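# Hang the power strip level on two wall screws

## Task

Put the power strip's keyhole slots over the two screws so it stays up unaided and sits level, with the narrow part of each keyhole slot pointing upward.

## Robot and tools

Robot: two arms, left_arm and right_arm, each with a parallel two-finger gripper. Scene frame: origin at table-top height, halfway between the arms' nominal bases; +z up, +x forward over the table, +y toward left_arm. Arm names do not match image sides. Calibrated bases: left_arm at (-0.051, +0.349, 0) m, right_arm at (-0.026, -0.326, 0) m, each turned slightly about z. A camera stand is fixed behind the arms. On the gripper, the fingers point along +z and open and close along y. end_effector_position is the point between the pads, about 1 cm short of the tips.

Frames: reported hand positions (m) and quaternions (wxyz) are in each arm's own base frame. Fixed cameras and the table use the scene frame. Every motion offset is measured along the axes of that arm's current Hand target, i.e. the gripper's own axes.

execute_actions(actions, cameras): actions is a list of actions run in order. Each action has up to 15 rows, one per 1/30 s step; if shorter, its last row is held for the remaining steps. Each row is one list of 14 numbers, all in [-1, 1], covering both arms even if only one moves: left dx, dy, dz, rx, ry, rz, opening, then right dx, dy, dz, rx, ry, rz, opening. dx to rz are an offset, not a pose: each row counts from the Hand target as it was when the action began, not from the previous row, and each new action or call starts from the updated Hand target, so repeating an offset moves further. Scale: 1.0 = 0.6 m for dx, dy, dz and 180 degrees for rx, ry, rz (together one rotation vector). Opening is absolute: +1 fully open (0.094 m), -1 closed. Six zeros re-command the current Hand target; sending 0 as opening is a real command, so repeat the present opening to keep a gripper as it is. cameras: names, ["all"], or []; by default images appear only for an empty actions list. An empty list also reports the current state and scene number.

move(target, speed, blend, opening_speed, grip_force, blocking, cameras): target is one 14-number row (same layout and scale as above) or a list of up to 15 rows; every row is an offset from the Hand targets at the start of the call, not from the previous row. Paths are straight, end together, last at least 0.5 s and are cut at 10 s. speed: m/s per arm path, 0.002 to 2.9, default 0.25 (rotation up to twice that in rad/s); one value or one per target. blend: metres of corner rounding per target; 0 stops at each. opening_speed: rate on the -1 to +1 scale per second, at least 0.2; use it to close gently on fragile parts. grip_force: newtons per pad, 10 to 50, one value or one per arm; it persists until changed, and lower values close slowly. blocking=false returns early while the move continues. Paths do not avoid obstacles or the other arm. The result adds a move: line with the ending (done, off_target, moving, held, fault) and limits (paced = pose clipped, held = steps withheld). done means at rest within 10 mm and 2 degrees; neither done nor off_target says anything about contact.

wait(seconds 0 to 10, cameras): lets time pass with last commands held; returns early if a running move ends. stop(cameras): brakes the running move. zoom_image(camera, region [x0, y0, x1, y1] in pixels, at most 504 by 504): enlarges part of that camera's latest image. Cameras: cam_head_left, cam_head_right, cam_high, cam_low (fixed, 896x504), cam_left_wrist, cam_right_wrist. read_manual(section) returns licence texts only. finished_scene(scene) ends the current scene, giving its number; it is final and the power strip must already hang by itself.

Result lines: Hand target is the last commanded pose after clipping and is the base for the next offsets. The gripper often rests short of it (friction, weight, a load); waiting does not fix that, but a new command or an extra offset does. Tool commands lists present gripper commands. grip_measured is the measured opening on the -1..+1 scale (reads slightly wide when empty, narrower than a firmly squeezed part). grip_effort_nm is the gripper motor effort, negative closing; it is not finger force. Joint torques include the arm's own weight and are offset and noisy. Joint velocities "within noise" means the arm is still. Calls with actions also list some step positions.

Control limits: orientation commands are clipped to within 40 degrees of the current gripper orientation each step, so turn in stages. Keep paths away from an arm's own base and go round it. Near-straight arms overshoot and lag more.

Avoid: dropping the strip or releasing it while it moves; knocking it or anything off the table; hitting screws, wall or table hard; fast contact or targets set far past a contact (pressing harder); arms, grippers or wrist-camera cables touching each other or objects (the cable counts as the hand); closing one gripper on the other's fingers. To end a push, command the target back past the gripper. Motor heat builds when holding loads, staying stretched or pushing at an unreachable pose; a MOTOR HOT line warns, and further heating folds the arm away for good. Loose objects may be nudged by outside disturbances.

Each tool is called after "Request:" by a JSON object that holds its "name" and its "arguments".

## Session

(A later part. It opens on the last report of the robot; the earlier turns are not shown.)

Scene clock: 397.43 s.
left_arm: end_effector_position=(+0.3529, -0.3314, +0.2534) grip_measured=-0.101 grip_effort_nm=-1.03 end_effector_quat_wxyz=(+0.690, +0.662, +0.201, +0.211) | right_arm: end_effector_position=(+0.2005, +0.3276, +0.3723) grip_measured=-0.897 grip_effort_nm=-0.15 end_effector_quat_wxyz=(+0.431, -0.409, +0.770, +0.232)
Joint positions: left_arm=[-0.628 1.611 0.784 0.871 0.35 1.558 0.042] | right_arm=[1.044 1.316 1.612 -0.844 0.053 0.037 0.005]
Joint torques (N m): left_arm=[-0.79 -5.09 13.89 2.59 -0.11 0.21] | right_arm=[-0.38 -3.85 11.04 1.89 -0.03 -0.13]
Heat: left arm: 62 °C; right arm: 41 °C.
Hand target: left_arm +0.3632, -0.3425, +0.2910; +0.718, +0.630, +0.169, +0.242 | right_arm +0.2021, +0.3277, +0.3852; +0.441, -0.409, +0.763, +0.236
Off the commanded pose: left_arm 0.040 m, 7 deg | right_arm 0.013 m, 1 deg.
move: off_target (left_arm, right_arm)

Request:
{"name": "move", "arguments": {"target": [0,0,0.016,0,0.0,0,-0.4,0,0,0,0,0,0,-0.9], "speed": 0.03, "cameras": ["cam_right_wrist"]}}

Request:
{"name": "zoom_image", "arguments": {"camera": "cam_right_wrist", "region": [640, 340, 820, 504]}}

Request:
{"name": "zoom_image", "arguments": {"camera": "cam_right_wrist", "region": [680, 0, 840, 200]}}

Scene clock: 401.97 s.
left_arm: end_effector_position=(+0.3525, -0.3324, +0.2530) grip_measured=-0.101 grip_effort_nm=-1.03 end_effector_quat_wxyz=(+0.691, +0.662, +0.200, +0.210) | right_arm: end_effector_position=(+0.2005, +0.3276, +0.3723) grip_measured=-0.897 grip_effort_nm=-0.15 end_effector_quat_wxyz=(+0.431, -0.409, +0.770, +0.232)
Joint positions: left_arm=[-0.629 1.614 0.785 0.874 0.352 1.558 0.042] | right_arm=[1.044 1.316 1.612 -0.844 0.053 0.037 0.005]
Joint torques (N m): left_arm=[-1.52 -3.59 16.4 2.48 -0.22 0.21] | right_arm=[-0.51 -3.93 11.03 1.87 -0.06 -0.11]
Heat: left arm: 61 °C; right arm: 41 °C.
Hand target: left_arm +0.3685, -0.3504, +0.2922; +0.718, +0.630, +0.169, +0.242 | right_arm +0.2021, +0.3277, +0.3852; +0.441, -0.409, +0.763, +0.236
Off the commanded pose: left_arm 0.046 m, 7 deg | right_arm 0.013 m, 1 deg.
move: off_target (left_arm, right_arm)
camera_calibration:
cam_right_wrist: T_world_to_cam=[[0.823459, -0.567195, -0.0143043, 0.0262171], [-0.482792, -0.687233, -0.542791, 0.559829], [0.298038, 0.453873, -0.839746, 0.190926], [0, 0, 0, 1]] pos_world=[0.191789, 0.312947, 0.464575]
Images, in order (width x height): cam_right_wrist 896x504.

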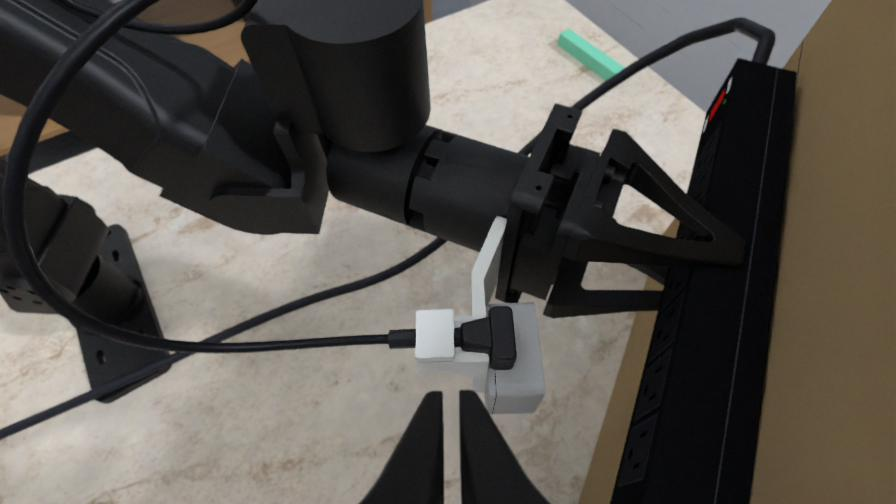

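Scaled by 2.800 from the camera's 896x504 image, which has a finer 1280x720 frame.

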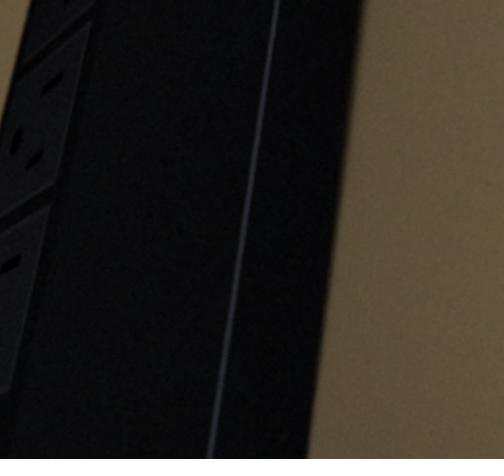

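Scaled by 2.520 from the camera's 896x504 image, which has a finer 1280x720 frame.

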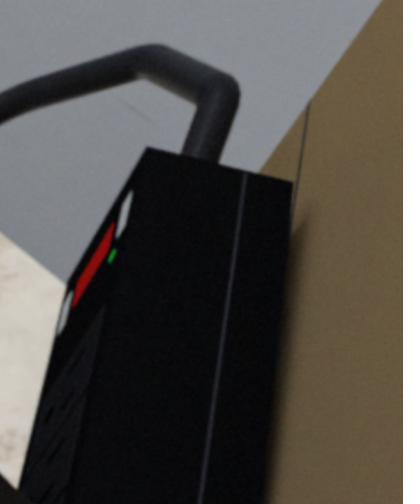

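Request:
{"name": "move", "arguments": {"target": [0,0,0.002,0,-0.03,0,-0.4,0,0,0,0,0,0,-0.9], "speed": 0.03, "cameras": ["cam_right_wrist"]}}

Request:
{"name": "zoom_image", "arguments": {"camera": "cam_right_wrist", "region": [640, 340, 820, 504]}}

Request:
{"name": "zoom_image", "arguments": {"camera": "cam_right_wrist", "region": [680, 0, 840, 200]}}

Scene clock: 406.90 s.
left_arm: end_effector_position=(+0.3523, -0.3331, +0.2530) grip_measured=-0.101 grip_effort_nm=-1.03 end_effector_quat_wxyz=(+0.699, +0.672, +0.165, +0.178) | right_arm: end_effector_position=(+0.2005, +0.3276, +0.3723) grip_measured=-0.897 grip_effort_nm=-0.15 end_effector_quat_wxyz=(+0.431, -0.409, +0.770, +0.232)
Joint positions: left_arm=[-0.58 1.642 0.815 0.875 0.5 1.556 0.042] | right_arm=[1.044 1.316 1.612 -0.844 0.053 0.037 0.005]
Joint torques (N m): left_arm=[-1.91 -4.05 16.65 2.38 -0.31 0.15] | right_arm=[-0.34 -3.97 10.89 1.87 -0.02 -0.1]
Heat: left arm: 62 °C; right arm: 41 °C.
Hand target: left_arm +0.3691, -0.3514, +0.2923; +0.725, +0.641, +0.135, +0.212 | right_arm +0.2021, +0.3277, +0.3852; +0.441, -0.409, +0.763, +0.236
Off the commanded pose: left_arm 0.047 m, 7 deg | right_arm 0.013 m, 1 deg.
move: off_target (left_arm, right_arm)
camera_calibration:
cam_right_wrist: T_world_to_cam=[[0.823459, -0.567195, -0.0143043, 0.0262171], [-0.482792, -0.687233, -0.542791, 0.559829], [0.298038, 0.453873, -0.839746, 0.190926], [0, 0, 0, 1]] pos_world=[0.191789, 0.312947, 0.464575]
Images, in order (width x height): cam_right_wrist 896x504.

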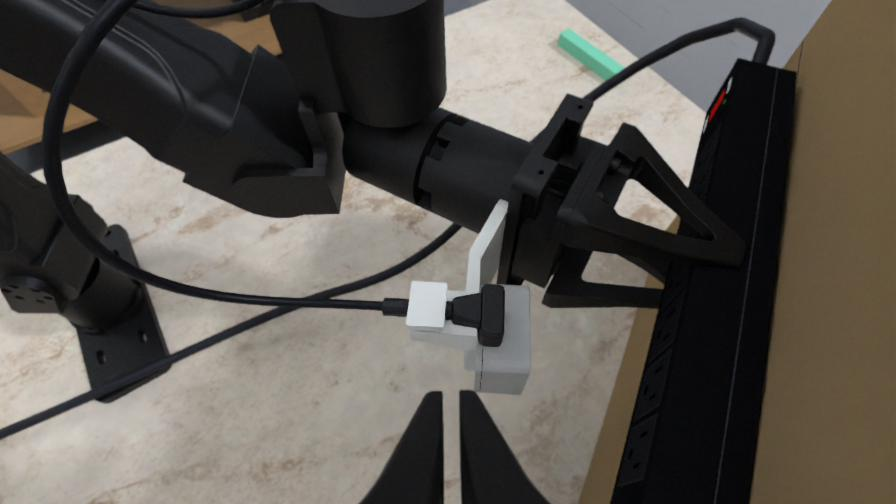

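Scaled by 2.800 from the camera's 896x504 image, which has a finer 1280x720 frame.

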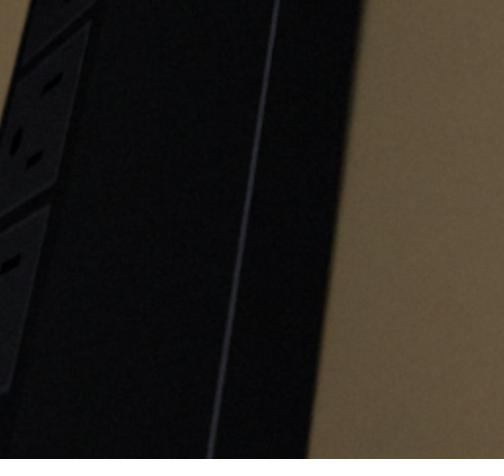

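Scaled by 2.520 from the camera's 896x504 image, which has a finer 1280x720 frame.

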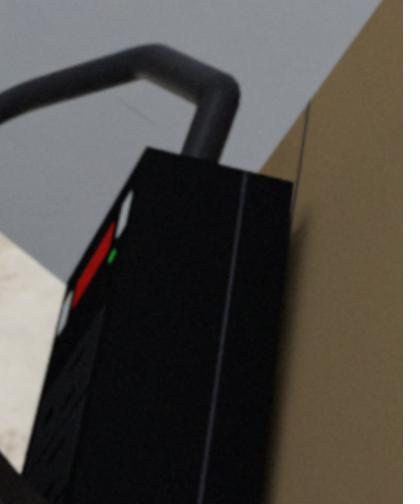

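Request:
{"name": "move", "arguments": {"target": [0,0,-0.008,0,0.008,-0.012,-0.4,0,0,0,0,0,0,-0.9], "speed": 0.03}}

Request:
{"name": "move", "arguments": {"target": [0,0,0.008,0,0,-0.006,-0.4,0,0,0,0,0,0,-0.9], "speed": 0.03, "cameras": ["cam_right_wrist"]}}

Request:
{"name": "zoom_image", "arguments": {"camera": "cam_right_wrist", "region": [640, 340, 820, 504]}}

Request:
{"name": "zoom_image", "arguments": {"camera": "cam_right_wrist", "region": [680, 0, 840, 200]}}

Scene clock: 411.90 s.
left_arm: end_effector_position=(+0.3524, -0.3331, +0.2530) grip_measured=-0.101 grip_effort_nm=-1.03 end_effector_quat_wxyz=(+0.700, +0.672, +0.168, +0.176) | right_arm: end_effector_position=(+0.2005, +0.3276, +0.3723) grip_measured=-0.897 grip_effort_nm=-0.15 end_effector_quat_wxyz=(+0.431, -0.409, +0.770, +0.232)
Joint positions: left_arm=[-0.58 1.642 0.815 0.875 0.499 1.549 0.042] | right_arm=[1.044 1.316 1.612 -0.844 0.053 0.037 0.005]
Joint torques (N m): left_arm=[-2.41 -5.38 14.74 2.43 -0.57 -0.14] | right_arm=[-0.42 -3.84 11.17 1.86 -0.06 -0.1]
Heat: left arm: 62 °C; right arm: 41 °C.
Hand target: left_arm +0.3668, -0.3472, +0.2916; +0.727, +0.636, +0.156, +0.207 | right_arm +0.2021, +0.3277, +0.3852; +0.441, -0.409, +0.763, +0.236
Off the commanded pose: left_arm 0.044 m, 6 deg | right_arm 0.013 m, 1 deg.
move: off_target (left_arm, right_arm)

Scene clock: 412.60 s.
left_arm: end_effector_position=(+0.3525, -0.3330, +0.2531) grip_measured=-0.101 grip_effort_nm=-1.03 end_effector_quat_wxyz=(+0.700, +0.671, +0.169, +0.175) | right_arm: end_effector_position=(+0.2005, +0.3276, +0.3723) grip_measured=-0.897 grip_effort_nm=-0.15 end_effector_quat_wxyz=(+0.431, -0.409, +0.770, +0.232)
Joint positions: left_arm=[-0.58 1.642 0.815 0.875 0.498 1.546 0.042] | right_arm=[1.044 1.316 1.612 -0.844 0.053 0.037 0.005]
Joint torques (N m): left_arm=[-2.92 -4.52 15.99 2.38 -0.61 -0.28] | right_arm=[-0.43 -4.05 11.04 1.85 -0.04 -0.11]
Heat: left arm: 62 °C; right arm: 41 °C.
Hand target: left_arm +0.3692, -0.3513, +0.2923; +0.729, +0.634, +0.162, +0.200 | right_arm +0.2021, +0.3277, +0.3852; +0.441, -0.409, +0.763, +0.236
Off the commanded pose: left_arm 0.046 m, 6 deg | right_arm 0.013 m, 1 deg.
move: off_target (left_arm, right_arm)
camera_calibration:
cam_right_wrist: T_world_to_cam=[[0.823459, -0.567195, -0.0143043, 0.0262171], [-0.482792, -0.687233, -0.542791, 0.559829], [0.298038, 0.453873, -0.839746, 0.190926], [0, 0, 0, 1]] pos_world=[0.191789, 0.312947, 0.464575]
Images, in order (width x height): cam_right_wrist 896x504.

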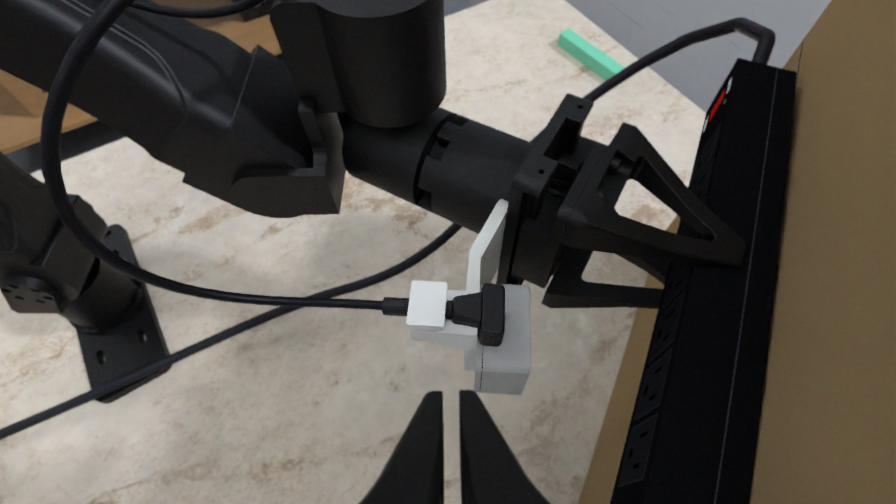

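Scaled by 2.800 from the camera's 896x504 image, which has a finer 1280x720 frame.

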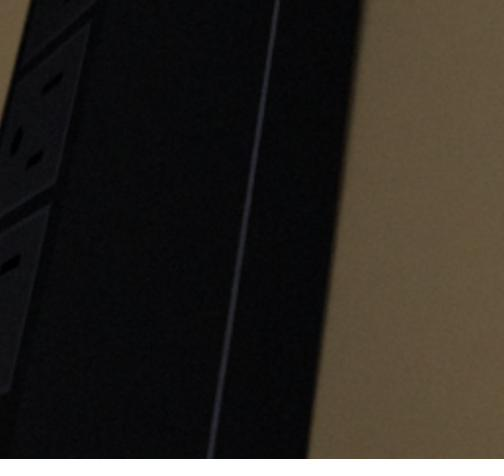

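Scaled by 2.520 from the camera's 896x504 image, which has a finer 1280x720 frame.

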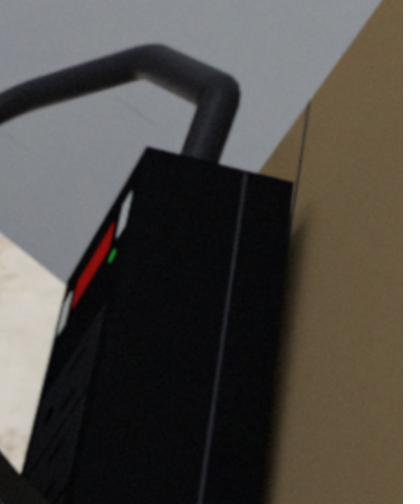

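Request:
{"name": "move", "arguments": {"target": [0.008,0,0,0,0,0,-0.4,0,0,0,0,0,0,-0.9], "speed": 0.04, "cameras": ["cam_right_wrist"]}}

Request:
{"name": "zoom_image", "arguments": {"camera": "cam_right_wrist", "region": [600, 0, 896, 504]}}

Scene clock: 424.73 s.
left_arm: end_effector_position=(+0.3525, -0.3330, +0.2530) grip_measured=-0.101 grip_effort_nm=-1.03 end_effector_quat_wxyz=(+0.700, +0.671, +0.169, +0.175) | right_arm: end_effector_position=(+0.2005, +0.3276, +0.3723) grip_measured=-0.897 grip_effort_nm=-0.15 end_effector_quat_wxyz=(+0.431, -0.409, +0.770, +0.232)
Joint positions: left_arm=[-0.58 1.642 0.815 0.875 0.498 1.546 0.042] | right_arm=[1.044 1.316 1.612 -0.844 0.053 0.037 0.005]
Joint torques (N m): left_arm=[-1.68 -4.03 16.62 2.39 -0.5 -0.3] | right_arm=[-0.46 -3.95 11 1.89 -0.05 -0.11]
Heat: left arm: 62 °C; right arm: 41 °C.
Hand target: left_arm +0.3734, -0.3489, +0.2923; +0.729, +0.634, +0.162, +0.200 | right_arm +0.2021, +0.3277, +0.3852; +0.441, -0.409, +0.763, +0.236
Off the commanded pose: left_arm 0.047 m, 6 deg | right_arm 0.013 m, 1 deg.
move: off_target (left_arm, right_arm)
camera_calibration:
cam_right_wrist: T_world_to_cam=[[0.823459, -0.567195, -0.0143043, 0.0262171], [-0.482792, -0.687233, -0.542791, 0.559829], [0.298038, 0.453873, -0.839746, 0.190926], [0, 0, 0, 1]] pos_world=[0.191789, 0.312947, 0.464575]
Images, in order (width x height): cam_right_wrist 896x504.

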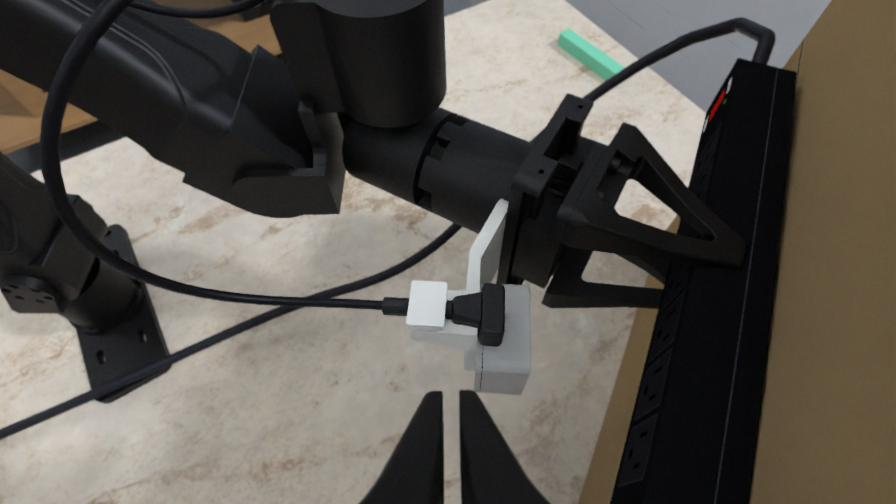

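Scaled by 1.000.

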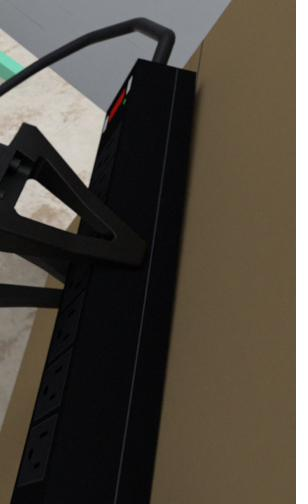

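Request:
{"name": "move", "arguments": {"target": [[0,0,-0.03,0,0.015,0,-0.4,0,0,0,0,0,0,-0.9],[0,0,-0.03,0,0.015,-0.025,-0.4,0,0,0,0,0,0,-0.9],[0,0,0.01,0,0.01,-0.025,-0.4,0,0,0,0,0,0,-0.9]], "speed": 0.05, "cameras": ["cam_right_wrist"]}}

Request:
{"name": "zoom_image", "arguments": {"camera": "cam_right_wrist", "region": [680, 0, 840, 200]}}

Request:
{"name": "zoom_image", "arguments": {"camera": "cam_right_wrist", "region": [640, 340, 820, 504]}}

Scene clock: 430.83 s.
left_arm: end_effector_position=(+0.3527, -0.3331, +0.2546) grip_measured=-0.101 grip_effort_nm=-1.03 end_effector_quat_wxyz=(+0.702, +0.667, +0.183, +0.169) | right_arm: end_effector_position=(+0.2005, +0.3276, +0.3723) grip_measured=-0.897 grip_effort_nm=-0.15 end_effector_quat_wxyz=(+0.431, -0.409, +0.770, +0.232)
Joint positions: left_arm=[-0.586 1.636 0.815 0.869 0.481 1.517 0.042] | right_arm=[1.044 1.316 1.612 -0.844 0.053 0.037 0.005]
Joint torques (N m): left_arm=[-3.08 -3.23 17.57 2.33 -0.79 -0.7] | right_arm=[-0.44 -4.01 11 1.84 -0.08 -0.11]
Heat: left arm: 62 °C; right arm: 42 °C.
Hand target: left_arm +0.3763, -0.3542, +0.2933; +0.734, +0.624, +0.198, +0.181 | right_arm +0.2021, +0.3277, +0.3852; +0.441, -0.409, +0.763, +0.236
Off the commanded pose: left_arm 0.050 m, 7 deg | right_arm 0.013 m, 1 deg.
move: off_target (left_arm, right_arm)
camera_calibration:
cam_right_wrist: T_world_to_cam=[[0.823459, -0.567195, -0.0143043, 0.0262171], [-0.482792, -0.687233, -0.542791, 0.559829], [0.298038, 0.453873, -0.839746, 0.190926], [0, 0, 0, 1]] pos_world=[0.191789, 0.312947, 0.464575]
Images, in order (width x height): cam_right_wrist 896x504.

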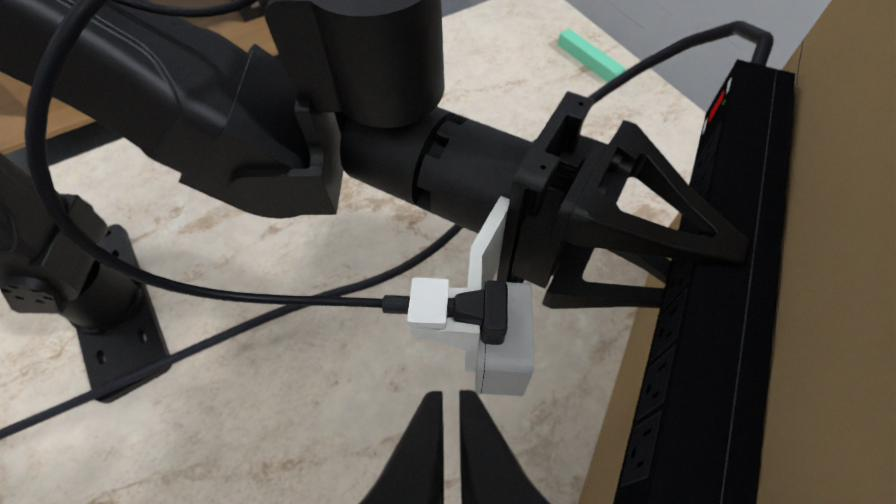

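Scaled by 2.520 from the camera's 896x504 image, which has a finer 1280x720 frame.

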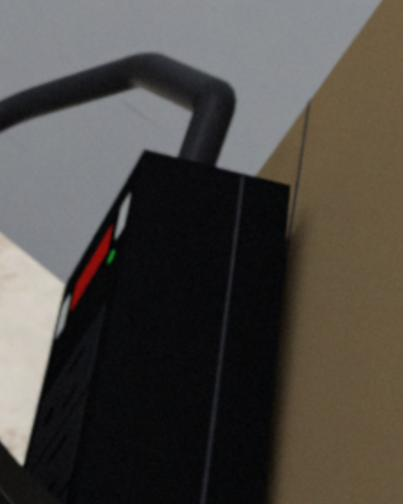

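Scaled by 2.800 from the camera's 896x504 image, which has a finer 1280x720 frame.

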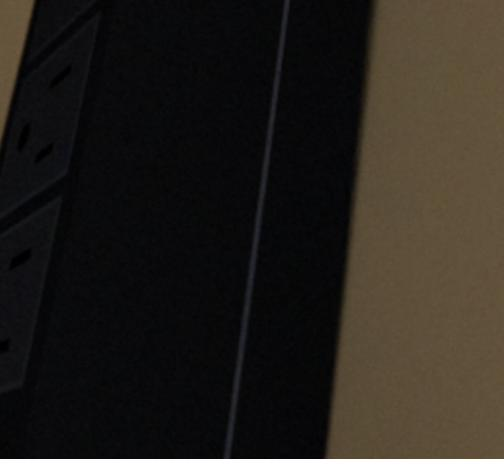

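Request:
{"name": "move", "arguments": {"target": [0,0,-0.012,0,0,0.02,-0.4,0,0,0,0,0,0,-0.9], "speed": 0.02}}

Request:
{"name": "move", "arguments": {"target": [0,0,0,0,0,0.02,-0.4,0,0,0,0,0,0,-0.9], "speed": 0.02}}

Request:
{"name": "move", "arguments": {"target": [0,0,0,0,0,0.02,-0.4,0,0,0,0,0,0,-0.9], "speed": 0.02, "cameras": ["cam_right_wrist"]}}

Request:
{"name": "zoom_image", "arguments": {"camera": "cam_right_wrist", "region": [680, 0, 840, 200]}}

Scene clock: 437.20 s.
left_arm: end_effector_position=(+0.3526, -0.3331, +0.2547) grip_measured=-0.101 grip_effort_nm=-1.03 end_effector_quat_wxyz=(+0.701, +0.668, +0.180, +0.171) | right_arm: end_effector_position=(+0.2005, +0.3276, +0.3723) grip_measured=-0.897 grip_effort_nm=-0.15 end_effector_quat_wxyz=(+0.431, -0.409, +0.770, +0.232)
Joint positions: left_arm=[-0.586 1.636 0.815 0.869 0.482 1.524 0.042] | right_arm=[1.044 1.316 1.612 -0.844 0.053 0.037 0.005]
Joint torques (N m): left_arm=[-2.52 -4.44 15.6 2.41 -0.78 -0.21] | right_arm=[-0.42 -3.93 11.04 1.86 -0.04 -0.12]
Heat: left arm: 61 °C; right arm: 42 °C.
Hand target: left_arm +0.3726, -0.3481, +0.2922; +0.728, +0.630, +0.178, +0.204 | right_arm +0.2021, +0.3277, +0.3852; +0.441, -0.409, +0.763, +0.236
Off the commanded pose: left_arm 0.045 m, 7 deg | right_arm 0.013 m, 1 deg.
move: off_target (left_arm, right_arm)

Scene clock: 439.10 s.
left_arm: end_effector_position=(+0.3526, -0.3330, +0.2550) grip_measured=-0.101 grip_effort_nm=-1.03 end_effector_quat_wxyz=(+0.701, +0.669, +0.177, +0.175) | right_arm: end_effector_position=(+0.2005, +0.3276, +0.3723) grip_measured=-0.897 grip_effort_nm=-0.15 end_effector_quat_wxyz=(+0.431, -0.409, +0.770, +0.232)
Joint positions: left_arm=[-0.586 1.635 0.815 0.869 0.481 1.534 0.042] | right_arm=[1.044 1.316 1.612 -0.844 0.053 0.037 0.005]
Joint torques (N m): left_arm=[-2.62 -4.49 15.62 2.38 -0.8 0.27] | right_arm=[-0.47 -3.81 11.17 1.85 -0.03 -0.16]
Heat: left arm: 61 °C; right arm: 42 °C.
Hand target: left_arm +0.3726, -0.3480, +0.2923; +0.721, +0.635, +0.158, +0.227 | right_arm +0.2021, +0.3277, +0.3852; +0.441, -0.409, +0.763, +0.236
Off the commanded pose: left_arm 0.045 m, 8 deg | right_arm 0.013 m, 1 deg.
move: off_target (left_arm, right_arm)

Scene clock: 441.03 s.
left_arm: end_effector_position=(+0.3526, -0.3330, +0.2548) grip_measured=-0.101 grip_effort_nm=-1.03 end_effector_quat_wxyz=(+0.700, +0.670, +0.174, +0.178) | right_arm: end_effector_position=(+0.2005, +0.3276, +0.3723) grip_measured=-0.897 grip_effort_nm=-0.15 end_effector_quat_wxyz=(+0.431, -0.409, +0.770, +0.232)
Joint positions: left_arm=[-0.586 1.635 0.815 0.868 0.481 1.544 0.042] | right_arm=[1.044 1.316 1.612 -0.844 0.053 0.037 0.005]
Joint torques (N m): left_arm=[-2.63 -4.6 15.68 2.35 -0.8 0.75] | right_arm=[-0.44 -3.89 10.95 1.87 -0.07 -0.1]
Heat: left arm: 61 °C; right arm: 42 °C.
Hand target: left_arm +0.3726, -0.3480, +0.2923; +0.714, +0.640, +0.138, +0.249 | right_arm +0.2021, +0.3277, +0.3852; +0.441, -0.409, +0.763, +0.236
Off the commanded pose: left_arm 0.045 m, 10 deg | right_arm 0.013 m, 1 deg.
move: off_target (left_arm, right_arm)
camera_calibration:
cam_right_wrist: T_world_to_cam=[[0.823459, -0.567195, -0.0143043, 0.0262171], [-0.482792, -0.687233, -0.542791, 0.559829], [0.298038, 0.453873, -0.839746, 0.190926], [0, 0, 0, 1]] pos_world=[0.191789, 0.312947, 0.464575]
Images, in order (width x height): cam_right_wrist 896x504.

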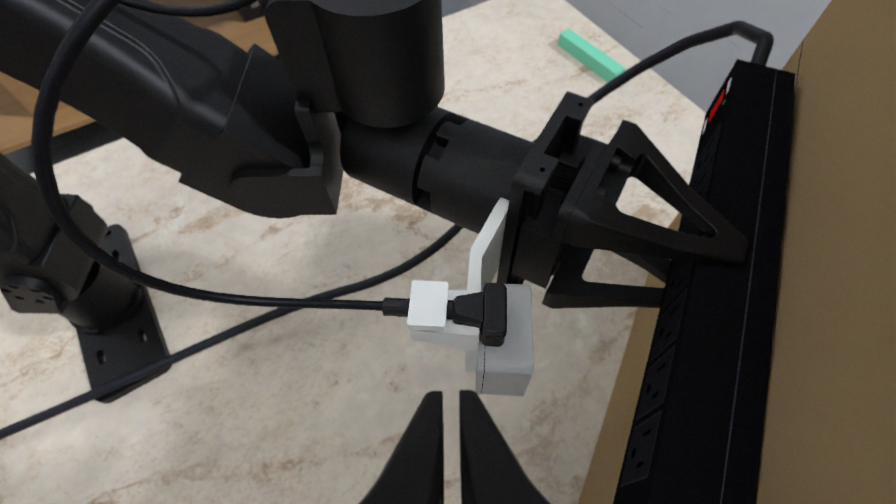

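Scaled by 2.520 from the camera's 896x504 image, which has a finer 1280x720 frame.

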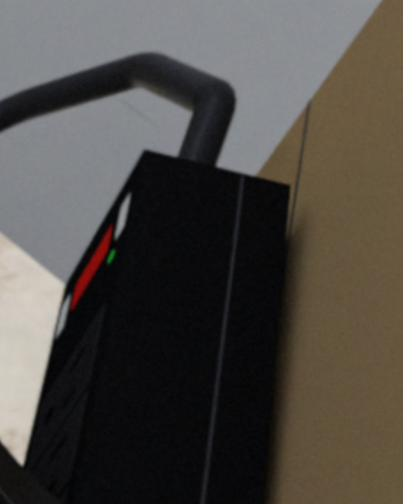

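Request:
{"name": "move", "arguments": {"target": [[0,0,-0.02,0,0,-0.04,-0.4,0,0,0,0,0,0,-0.9],[0,-0.05,-0.02,0.02,0,-0.04,-0.4,0,0,0,0,0,0,-0.9]], "speed": 0.04, "cameras": ["cam_right_wrist"]}}

Request:
{"name": "zoom_image", "arguments": {"camera": "cam_right_wrist", "region": [680, 0, 840, 200]}}

Request:
{"name": "zoom_image", "arguments": {"camera": "cam_right_wrist", "region": [640, 340, 820, 504]}}

Scene clock: 448.27 s.
left_arm: end_effector_position=(+0.3529, -0.3328, +0.2541) grip_measured=-0.101 grip_effort_nm=-1.03 end_effector_quat_wxyz=(+0.703, +0.668, +0.175, +0.170) | right_arm: end_effector_position=(+0.2005, +0.3276, +0.3723) grip_measured=-0.897 grip_effort_nm=-0.15 end_effector_quat_wxyz=(+0.431, -0.409, +0.770, +0.232)
Joint positions: left_arm=[-0.58 1.643 0.815 0.881 0.496 1.527 0.042] | right_arm=[1.044 1.316 1.612 -0.844 0.053 0.037 0.005]
Joint torques (N m): left_arm=[-1.35 -3.21 11.7 2.22 -0.78 0.03] | right_arm=[-0.42 -4.08 11.03 1.89 -0.06 -0.11]
Heat: left arm: 60 °C; right arm: 42 °C.
Hand target: left_arm +0.3718, -0.3396, +0.2610; +0.707, +0.652, +0.186, +0.199 | right_arm +0.2021, +0.3277, +0.3852; +0.441, -0.409, +0.763, +0.236
Off the commanded pose: left_arm 0.021 m, 4 deg | right_arm 0.013 m, 1 deg.
move: off_target (left_arm, right_arm)
camera_calibration:
cam_right_wrist: T_world_to_cam=[[0.823459, -0.567195, -0.0143043, 0.0262171], [-0.482792, -0.687233, -0.542791, 0.559829], [0.298038, 0.453873, -0.839746, 0.190926], [0, 0, 0, 1]] pos_world=[0.191789, 0.312947, 0.464575]
Images, in order (width x height): cam_right_wrist 896x504.

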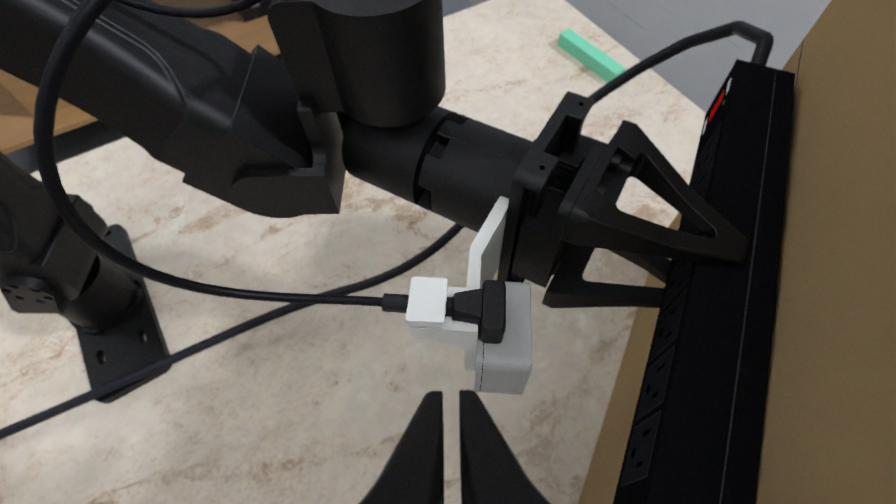

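Scaled by 2.520 from the camera's 896x504 image, which has a finer 1280x720 frame.

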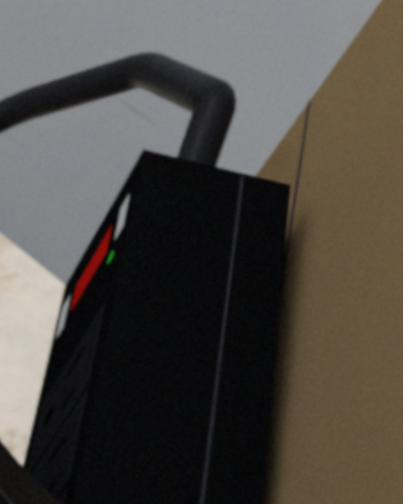

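Scaled by 2.800 from the camera's 896x504 image, which has a finer 1280x720 frame.

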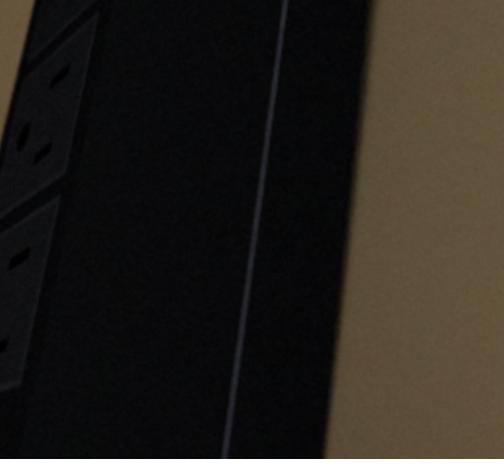

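Reduce pressure stronger and push further down; also lateral sweeps.

Request:
{"name": "move", "arguments": {"target": [[0,-0.04,-0.01,0.02,0,-0.02,-0.4,0,0,0,0,0,0,-0.9],[0.03,-0.04,-0.01,0.02,0,-0.02,-0.4,0,0,0,0,0,0,-0.9],[-0.035,-0.04,-0.01,0.02,0,-0.02,-0.4,0,0,0,0,0,0,-0.9]], "speed": 0.03, "cameras": ["cam_right_wrist"]}}

Request:
{"name": "zoom_image", "arguments": {"camera": "cam_right_wrist", "region": [680, 0, 840, 200]}}

Request:
{"name": "zoom_image", "arguments": {"camera": "cam_right_wrist", "region": [640, 340, 820, 504]}}

Scene clock: 456.37 s.
left_arm: end_effector_position=(+0.3522, -0.3325, +0.2523) grip_measured=-0.101 grip_effort_nm=-1.03 end_effector_quat_wxyz=(+0.711, +0.654, +0.185, +0.182) | right_arm: end_effector_position=(+0.2005, +0.3276, +0.3723) grip_measured=-0.897 grip_effort_nm=-0.15 end_effector_quat_wxyz=(+0.431, -0.409, +0.770, +0.232)
Joint positions: left_arm=[-0.597 1.656 0.783 0.958 0.446 1.508 0.042] | right_arm=[1.044 1.316 1.612 -0.844 0.053 0.037 0.005]
Joint torques (N m): left_arm=[-4.82 -5.89 8.43 1.26 -0.74 -0.07] | right_arm=[-0.39 -3.97 11.08 1.87 -0.05 -0.15]
Heat: left arm: 59 °C; right arm: 42 °C.
Hand target: left_arm +0.3518, -0.3472, +0.2367; +0.692, +0.668, +0.213, +0.171 | right_arm +0.2021, +0.3277, +0.3852; +0.441, -0.409, +0.763, +0.236
Off the commanded pose: left_arm 0.021 m, 4 deg | right_arm 0.013 m, 1 deg.
move: off_target (left_arm, right_arm)
camera_calibration:
cam_right_wrist: T_world_to_cam=[[0.823459, -0.567195, -0.0143043, 0.0262171], [-0.482792, -0.687233, -0.542791, 0.559829], [0.298038, 0.453873, -0.839746, 0.190926], [0, 0, 0, 1]] pos_world=[0.191789, 0.312947, 0.464575]
Images, in order (width x height): cam_right_wrist 896x504.

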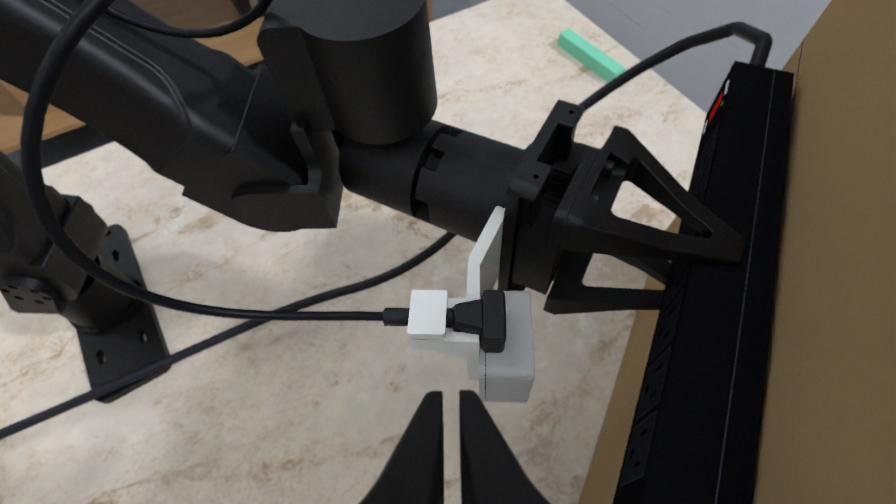

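Scaled by 2.520 from the camera's 896x504 image, which has a finer 1280x720 frame.

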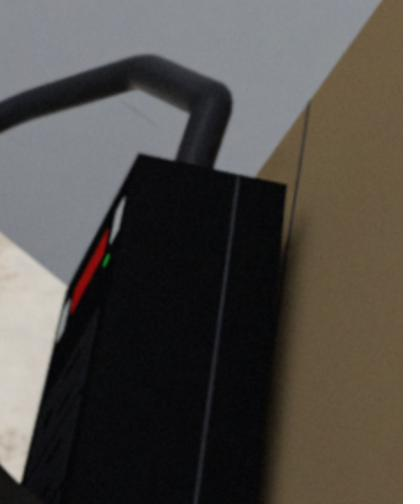

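Scaled by 2.800 from the camera's 896x504 image, which has a finer 1280x720 frame.

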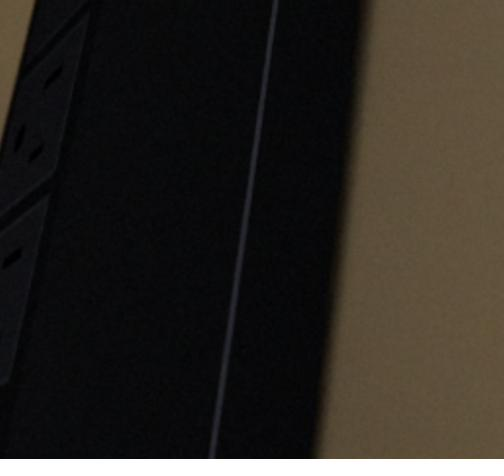

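Request:
{"name": "move", "arguments": {"target": [[0.01,0,0,0,0,0,-0.4,0,0,0,0,0,0,-0.9],[0.015,0,0.06,0,-0.01,0,-0.4,0,0,0,0,0,0,-0.9],[-0.015,0,0.06,0,-0.01,0,-0.4,0,0,0,0,0,0,-0.9],[0.005,0,0.04,0,-0.01,0,-0.4,0,0,0,0,0,0,-0.9]], "speed": 0.03, "cameras": ["cam_right_wrist"]}}

Request:
{"name": "zoom_image", "arguments": {"camera": "cam_right_wrist", "region": [680, 0, 840, 200]}}

Request:
{"name": "zoom_image", "arguments": {"camera": "cam_right_wrist", "region": [640, 340, 820, 504]}}

Scene clock: 464.60 s.
left_arm: end_effector_position=(+0.3519, -0.3337, +0.2513) grip_measured=-0.101 grip_effort_nm=-1.03 end_effector_quat_wxyz=(+0.719, +0.649, +0.174, +0.177) | right_arm: end_effector_position=(+0.2005, +0.3276, +0.3723) grip_measured=-0.897 grip_effort_nm=-0.15 end_effector_quat_wxyz=(+0.431, -0.409, +0.770, +0.232)
Joint positions: left_arm=[-0.59 1.684 0.782 1.012 0.476 1.5 0.042] | right_arm=[1.044 1.316 1.612 -0.844 0.053 0.037 0.005]
Joint torques (N m): left_arm=[-5.85 -2.07 15.49 0.75 -0.76 -0.01] | right_arm=[-0.42 -3.92 11.03 1.89 -0.06 -0.16]
Heat: left arm: 56 °C; right arm: 42 °C.
Hand target: left_arm +0.3668, -0.3661, +0.2369; +0.696, +0.671, +0.202, +0.161 | right_arm +0.2021, +0.3277, +0.3852; +0.441, -0.409, +0.763, +0.236
Off the commanded pose: left_arm 0.038 m, 5 deg | right_arm 0.013 m, 1 deg.
move: off_target (left_arm, right_arm)
camera_calibration:
cam_right_wrist: T_world_to_cam=[[0.823459, -0.567195, -0.0143043, 0.0262171], [-0.482792, -0.687233, -0.542791, 0.559829], [0.298038, 0.453873, -0.839746, 0.190926], [0, 0, 0, 1]] pos_world=[0.191789, 0.312947, 0.464575]
Images, in order (width x height): cam_right_wrist 896x504.

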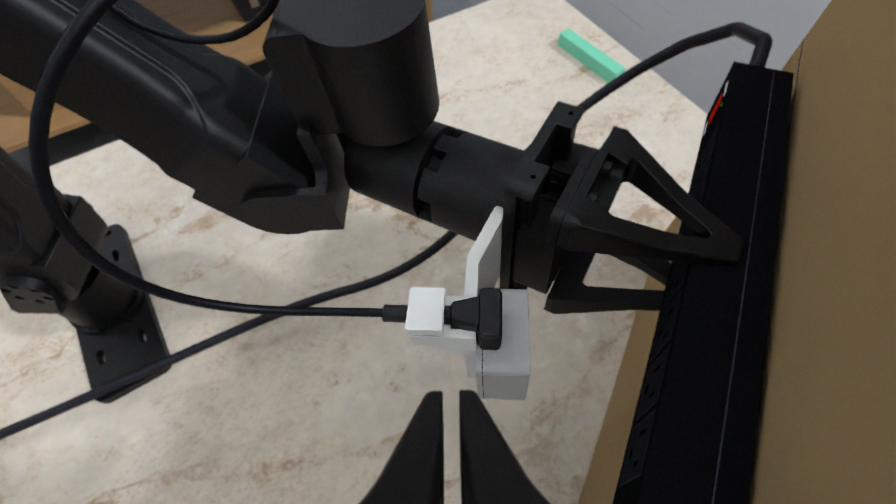

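Scaled by 2.520 from the camera's 896x504 image, which has a finer 1280x720 frame.

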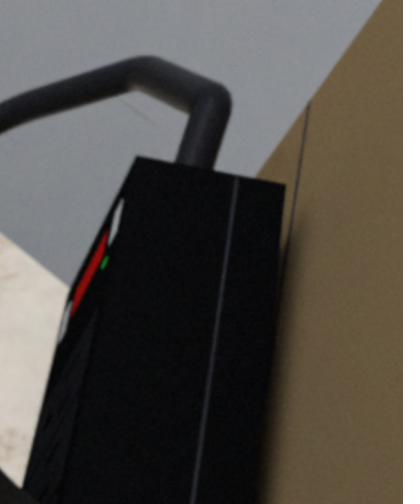

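Scaled by 2.800 from the camera's 896x504 image, which has a finer 1280x720 frame.

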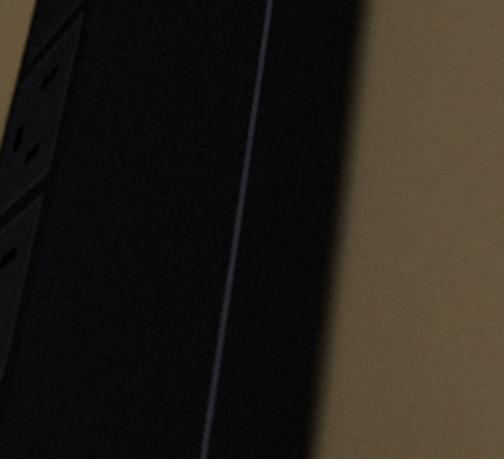

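Request:
{"name": "move", "arguments": {"target": [[0.002,0.012,-0.06,0,0,0,-0.4,0,0,0,0,0,0,-0.9],[0.002,0.014,-0.06,0.034,0,0,-0.4,0,0,0,0,0,0,-0.9]], "speed": 0.05, "cameras": ["cam_right_wrist"]}}

Request:
{"name": "zoom_image", "arguments": {"camera": "cam_right_wrist", "region": [600, 0, 896, 504]}}

Scene clock: 473.20 s.
left_arm: end_effector_position=(+0.3510, -0.3308, +0.2454) grip_measured=-0.101 grip_effort_nm=-1.03 end_effector_quat_wxyz=(+0.673, +0.691, +0.225, +0.138) | right_arm: end_effector_position=(+0.2005, +0.3276, +0.3723) grip_measured=-0.897 grip_effort_nm=-0.15 end_effector_quat_wxyz=(+0.431, -0.409, +0.770, +0.232)
Joint positions: left_arm=[-0.59 1.586 0.839 0.683 0.464 1.487 0.042] | right_arm=[1.044 1.316 1.612 -0.844 0.053 0.037 0.005]
Joint torques (N m): left_arm=[-0.75 -7.5 9.54 1.37 -0.04 0.53] | right_arm=[-0.44 -3.97 11.07 1.9 -0.08 -0.1]
Heat: left arm: 54 °C; right arm: 42 °C.
Hand target: left_arm +0.3504, -0.3338, +0.2447; +0.659, +0.707, +0.210, +0.150 | right_arm +0.2021, +0.3277, +0.3852; +0.441, -0.409, +0.763, +0.236
Off the commanded pose: left_arm 0.003 m, 3 deg | right_arm 0.013 m, 1 deg.
move: off_target (left_arm, right_arm)
camera_calibration:
cam_right_wrist: T_world_to_cam=[[0.823459, -0.567195, -0.0143043, 0.0262171], [-0.482792, -0.687233, -0.542791, 0.559829], [0.298038, 0.453873, -0.839746, 0.190926], [0, 0, 0, 1]] pos_world=[0.191789, 0.312947, 0.464575]
Images, in order (width x height): cam_right_wrist 896x504.

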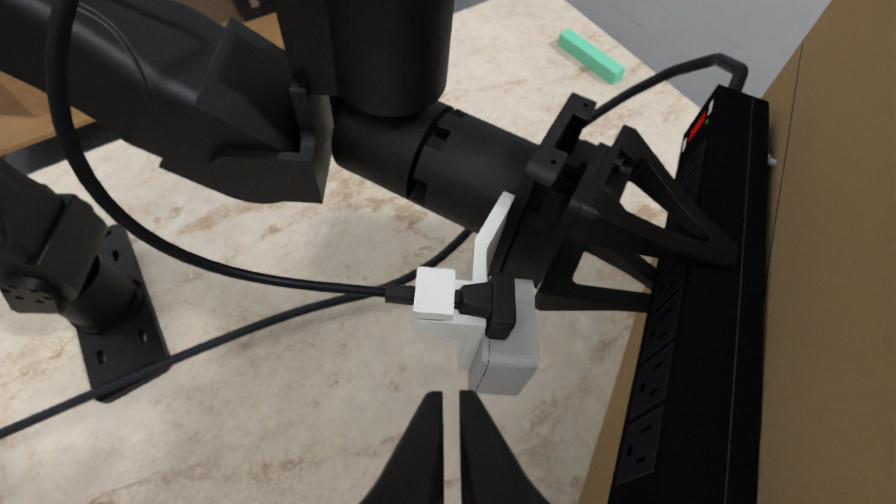

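Scaled by 1.000.

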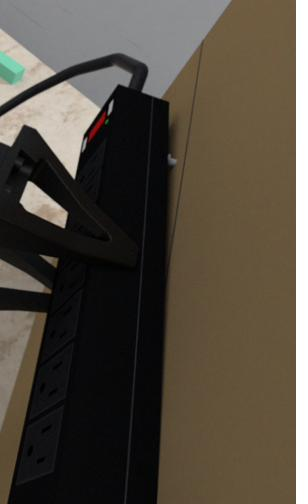

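Request:
{"name": "move", "arguments": {"target": [[0,0,-0.06,0,0,0,-0.4,0,0,0,0,0,0,-0.9],[0,0.11,-0.06,-0.018,0.028,0.033,-0.4,0,0,0,0,0,0,-0.9]], "speed": 0.08, "cameras": ["cam_right_wrist"]}}

Scene clock: 482.40 s.
left_arm: end_effector_position=(+0.3386, -0.3012, +0.2638) grip_measured=-0.101 grip_effort_nm=-1.03 end_effector_quat_wxyz=(+0.623, +0.722, +0.240, +0.182) | right_arm: end_effector_position=(+0.2005, +0.3276, +0.3723) grip_measured=-0.897 grip_effort_nm=-0.15 end_effector_quat_wxyz=(+0.431, -0.409, +0.770, +0.232)
Joint positions: left_arm=[-0.581 1.391 0.852 0.369 0.38 1.598 0.042] | right_arm=[1.044 1.316 1.612 -0.844 0.053 0.037 0.005]
Joint torques (N m): left_arm=[-0.68 -8.51 12.07 2.57 0.03 0.27] | right_arm=[-0.51 -3.93 11.02 1.86 -0.06 -0.13]
Heat: left arm: 54 °C; right arm: 42 °C.
Hand target: left_arm +0.3393, -0.3054, +0.3134; +0.660, +0.690, +0.198, +0.220 | right_arm +0.2021, +0.3277, +0.3852; +0.441, -0.409, +0.763, +0.236
Off the commanded pose: left_arm 0.050 m, 9 deg | right_arm 0.013 m, 1 deg.
move: off_target (left_arm, right_arm)
camera_calibration:
cam_right_wrist: T_world_to_cam=[[0.823459, -0.567195, -0.0143043, 0.0262171], [-0.482792, -0.687233, -0.542791, 0.559829], [0.298038, 0.453873, -0.839746, 0.190926], [0, 0, 0, 1]] pos_world=[0.191789, 0.312947, 0.464575]
Images, in order (width x height): cam_right_wrist 896x504.

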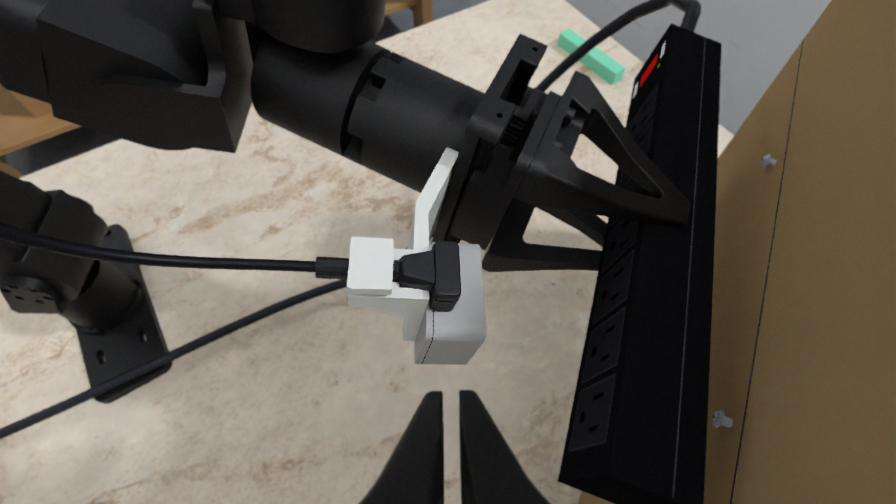

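Request:
{"name": "move", "arguments": {"target": [0,0.06,-0.01,-0.04,0,0.008,-0.4,0,0,0,0,0,0,-0.9], "speed": 0.08}}

Request:
{"name": "move", "arguments": {"target": [0,0,0.08,0,0,0,-0.4,0,0,0,0,0,0,-0.9], "speed": 0.08, "cameras": ["cam_right_wrist"]}}

Scene clock: 487.20 s.
left_arm: end_effector_position=(+0.3376, -0.3003, +0.2939) grip_measured=-0.101 grip_effort_nm=-1.03 end_effector_quat_wxyz=(+0.656, +0.692, +0.222, +0.203) | right_arm: end_effector_position=(+0.2005, +0.3276, +0.3723) grip_measured=-0.897 grip_effort_nm=-0.15 end_effector_quat_wxyz=(+0.431, -0.409, +0.770, +0.232)
Joint positions: left_arm=[-0.581 1.368 0.852 0.454 0.379 1.582 0.042] | right_arm=[1.044 1.316 1.612 -0.844 0.053 0.037 0.005]
Joint torques (N m): left_arm=[-0.24 -8.27 11.92 2.84 0.1 0.18] | right_arm=[-0.38 -3.99 11.07 1.89 -0.04 -0.12]
Heat: left arm: 55 °C; right arm: 42 °C.
Hand target: left_arm +0.3353, -0.3023, +0.3495; +0.699, +0.650, +0.175, +0.241 | right_arm +0.2021, +0.3277, +0.3852; +0.441, -0.409, +0.763, +0.236
Off the commanded pose: left_arm 0.056 m, 10 deg | right_arm 0.013 m, 1 deg.
move: off_target (left_arm, right_arm)

Scene clock: 488.23 s.
left_arm: end_effector_position=(+0.3539, -0.3315, +0.3078) grip_measured=-0.101 grip_effort_nm=-1.03 end_effector_quat_wxyz=(+0.666, +0.689, +0.207, +0.197) | right_arm: end_effector_position=(+0.2005, +0.3276, +0.3723) grip_measured=-0.897 grip_effort_nm=-0.15 end_effector_quat_wxyz=(+0.431, -0.409, +0.770, +0.232)
Joint positions: left_arm=[-0.619 1.49 0.989 0.464 0.372 1.581 0.042] | right_arm=[1.044 1.316 1.612 -0.844 0.053 0.037 0.005]
Joint torques (N m): left_arm=[-1.89 -5.59 14 2.81 -0.38 0.2] | right_arm=[-0.4 -4.05 11.04 1.89 -0.05 -0.11]
Heat: left arm: 56 °C; right arm: 42 °C.
Hand target: left_arm +0.3620, -0.3419, +0.3541; +0.699, +0.650, +0.175, +0.241 | right_arm +0.2021, +0.3277, +0.3852; +0.441, -0.409, +0.763, +0.236
Off the commanded pose: left_arm 0.048 m, 9 deg | right_arm 0.013 m, 1 deg.
move: off_target (left_arm, right_arm)
camera_calibration:
cam_right_wrist: T_world_to_cam=[[0.823459, -0.567195, -0.0143043, 0.0262171], [-0.482792, -0.687233, -0.542791, 0.559829], [0.298038, 0.453873, -0.839746, 0.190926], [0, 0, 0, 1]] pos_world=[0.191789, 0.312947, 0.464575]
Images, in order (width x height): cam_right_wrist 896x504.

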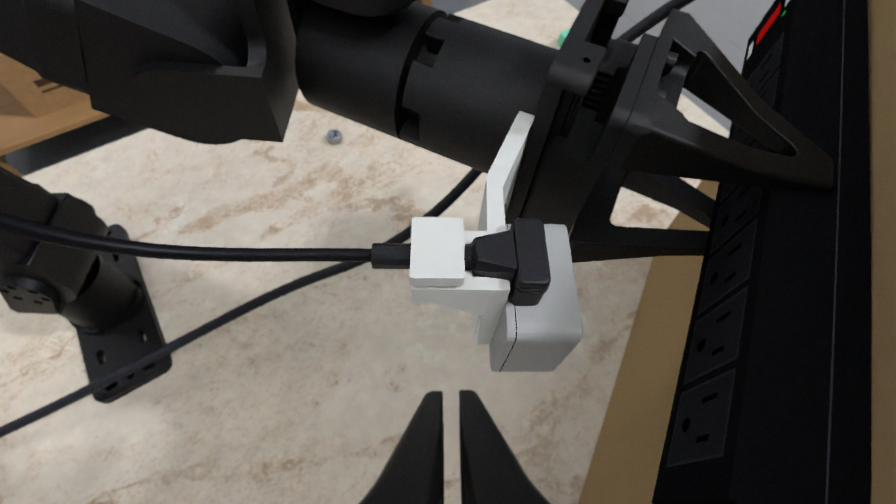

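Request:
{"name": "move", "arguments": {"target": [0,0.005,0.02,-0.02,0,0,-0.4,0,0,0,0,0,0,-0.9], "speed": 0.06, "cameras": ["cam_right_wrist"]}}

Request:
{"name": "zoom_image", "arguments": {"camera": "cam_right_wrist", "region": [640, 0, 896, 504]}}

Scene clock: 491.23 s.
left_arm: end_effector_position=(+0.3553, -0.3337, +0.3076) grip_measured=-0.101 grip_effort_nm=-1.03 end_effector_quat_wxyz=(+0.671, +0.686, +0.203, +0.195) | right_arm: end_effector_position=(+0.2005, +0.3276, +0.3723) grip_measured=-0.897 grip_effort_nm=-0.15 end_effector_quat_wxyz=(+0.431, -0.409, +0.770, +0.232)
Joint positions: left_arm=[-0.618 1.505 0.989 0.491 0.381 1.574 0.042] | right_arm=[1.044 1.316 1.612 -0.844 0.053 0.037 0.005]
Joint torques (N m): left_arm=[-2.95 -3.37 13.94 3.56 -0.53 0.08] | right_arm=[-0.43 -4.08 11.03 1.86 -0.04 -0.11]
Heat: left arm: 57 °C; right arm: 42 °C.
Hand target: left_arm +0.3685, -0.3517, +0.3580; +0.719, +0.628, +0.167, +0.246 | right_arm +0.2021, +0.3277, +0.3852; +0.441, -0.409, +0.763, +0.236
Off the commanded pose: left_arm 0.055 m, 11 deg | right_arm 0.013 m, 1 deg.
move: off_target (left_arm, right_arm)
camera_calibration:
cam_right_wrist: T_world_to_cam=[[0.823459, -0.567195, -0.0143043, 0.0262171], [-0.482792, -0.687233, -0.542791, 0.559829], [0.298038, 0.453873, -0.839746, 0.190926], [0, 0, 0, 1]] pos_world=[0.191789, 0.312947, 0.464575]
Images, in order (width x height): cam_right_wrist 896x504.

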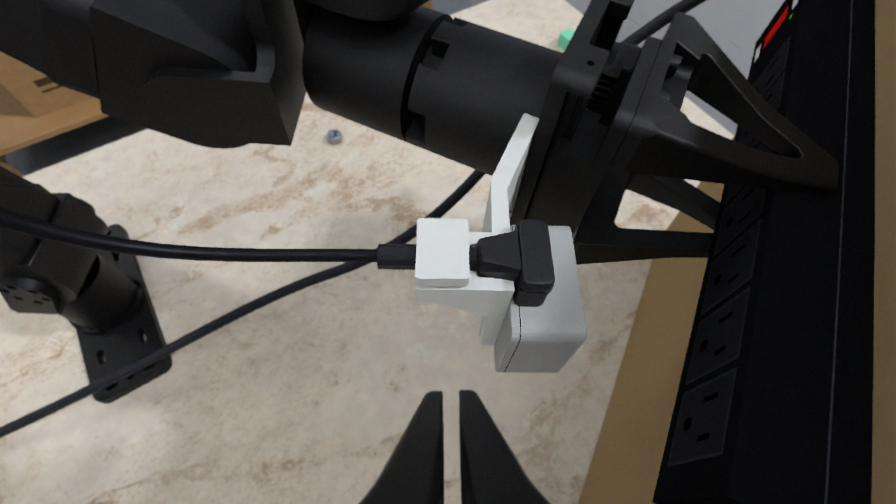

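Scaled by 1.000.

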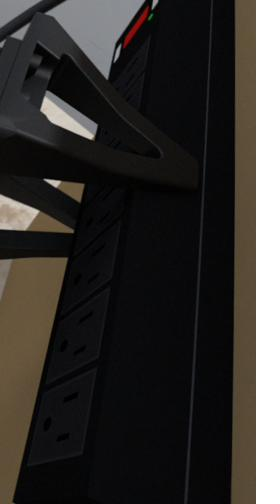

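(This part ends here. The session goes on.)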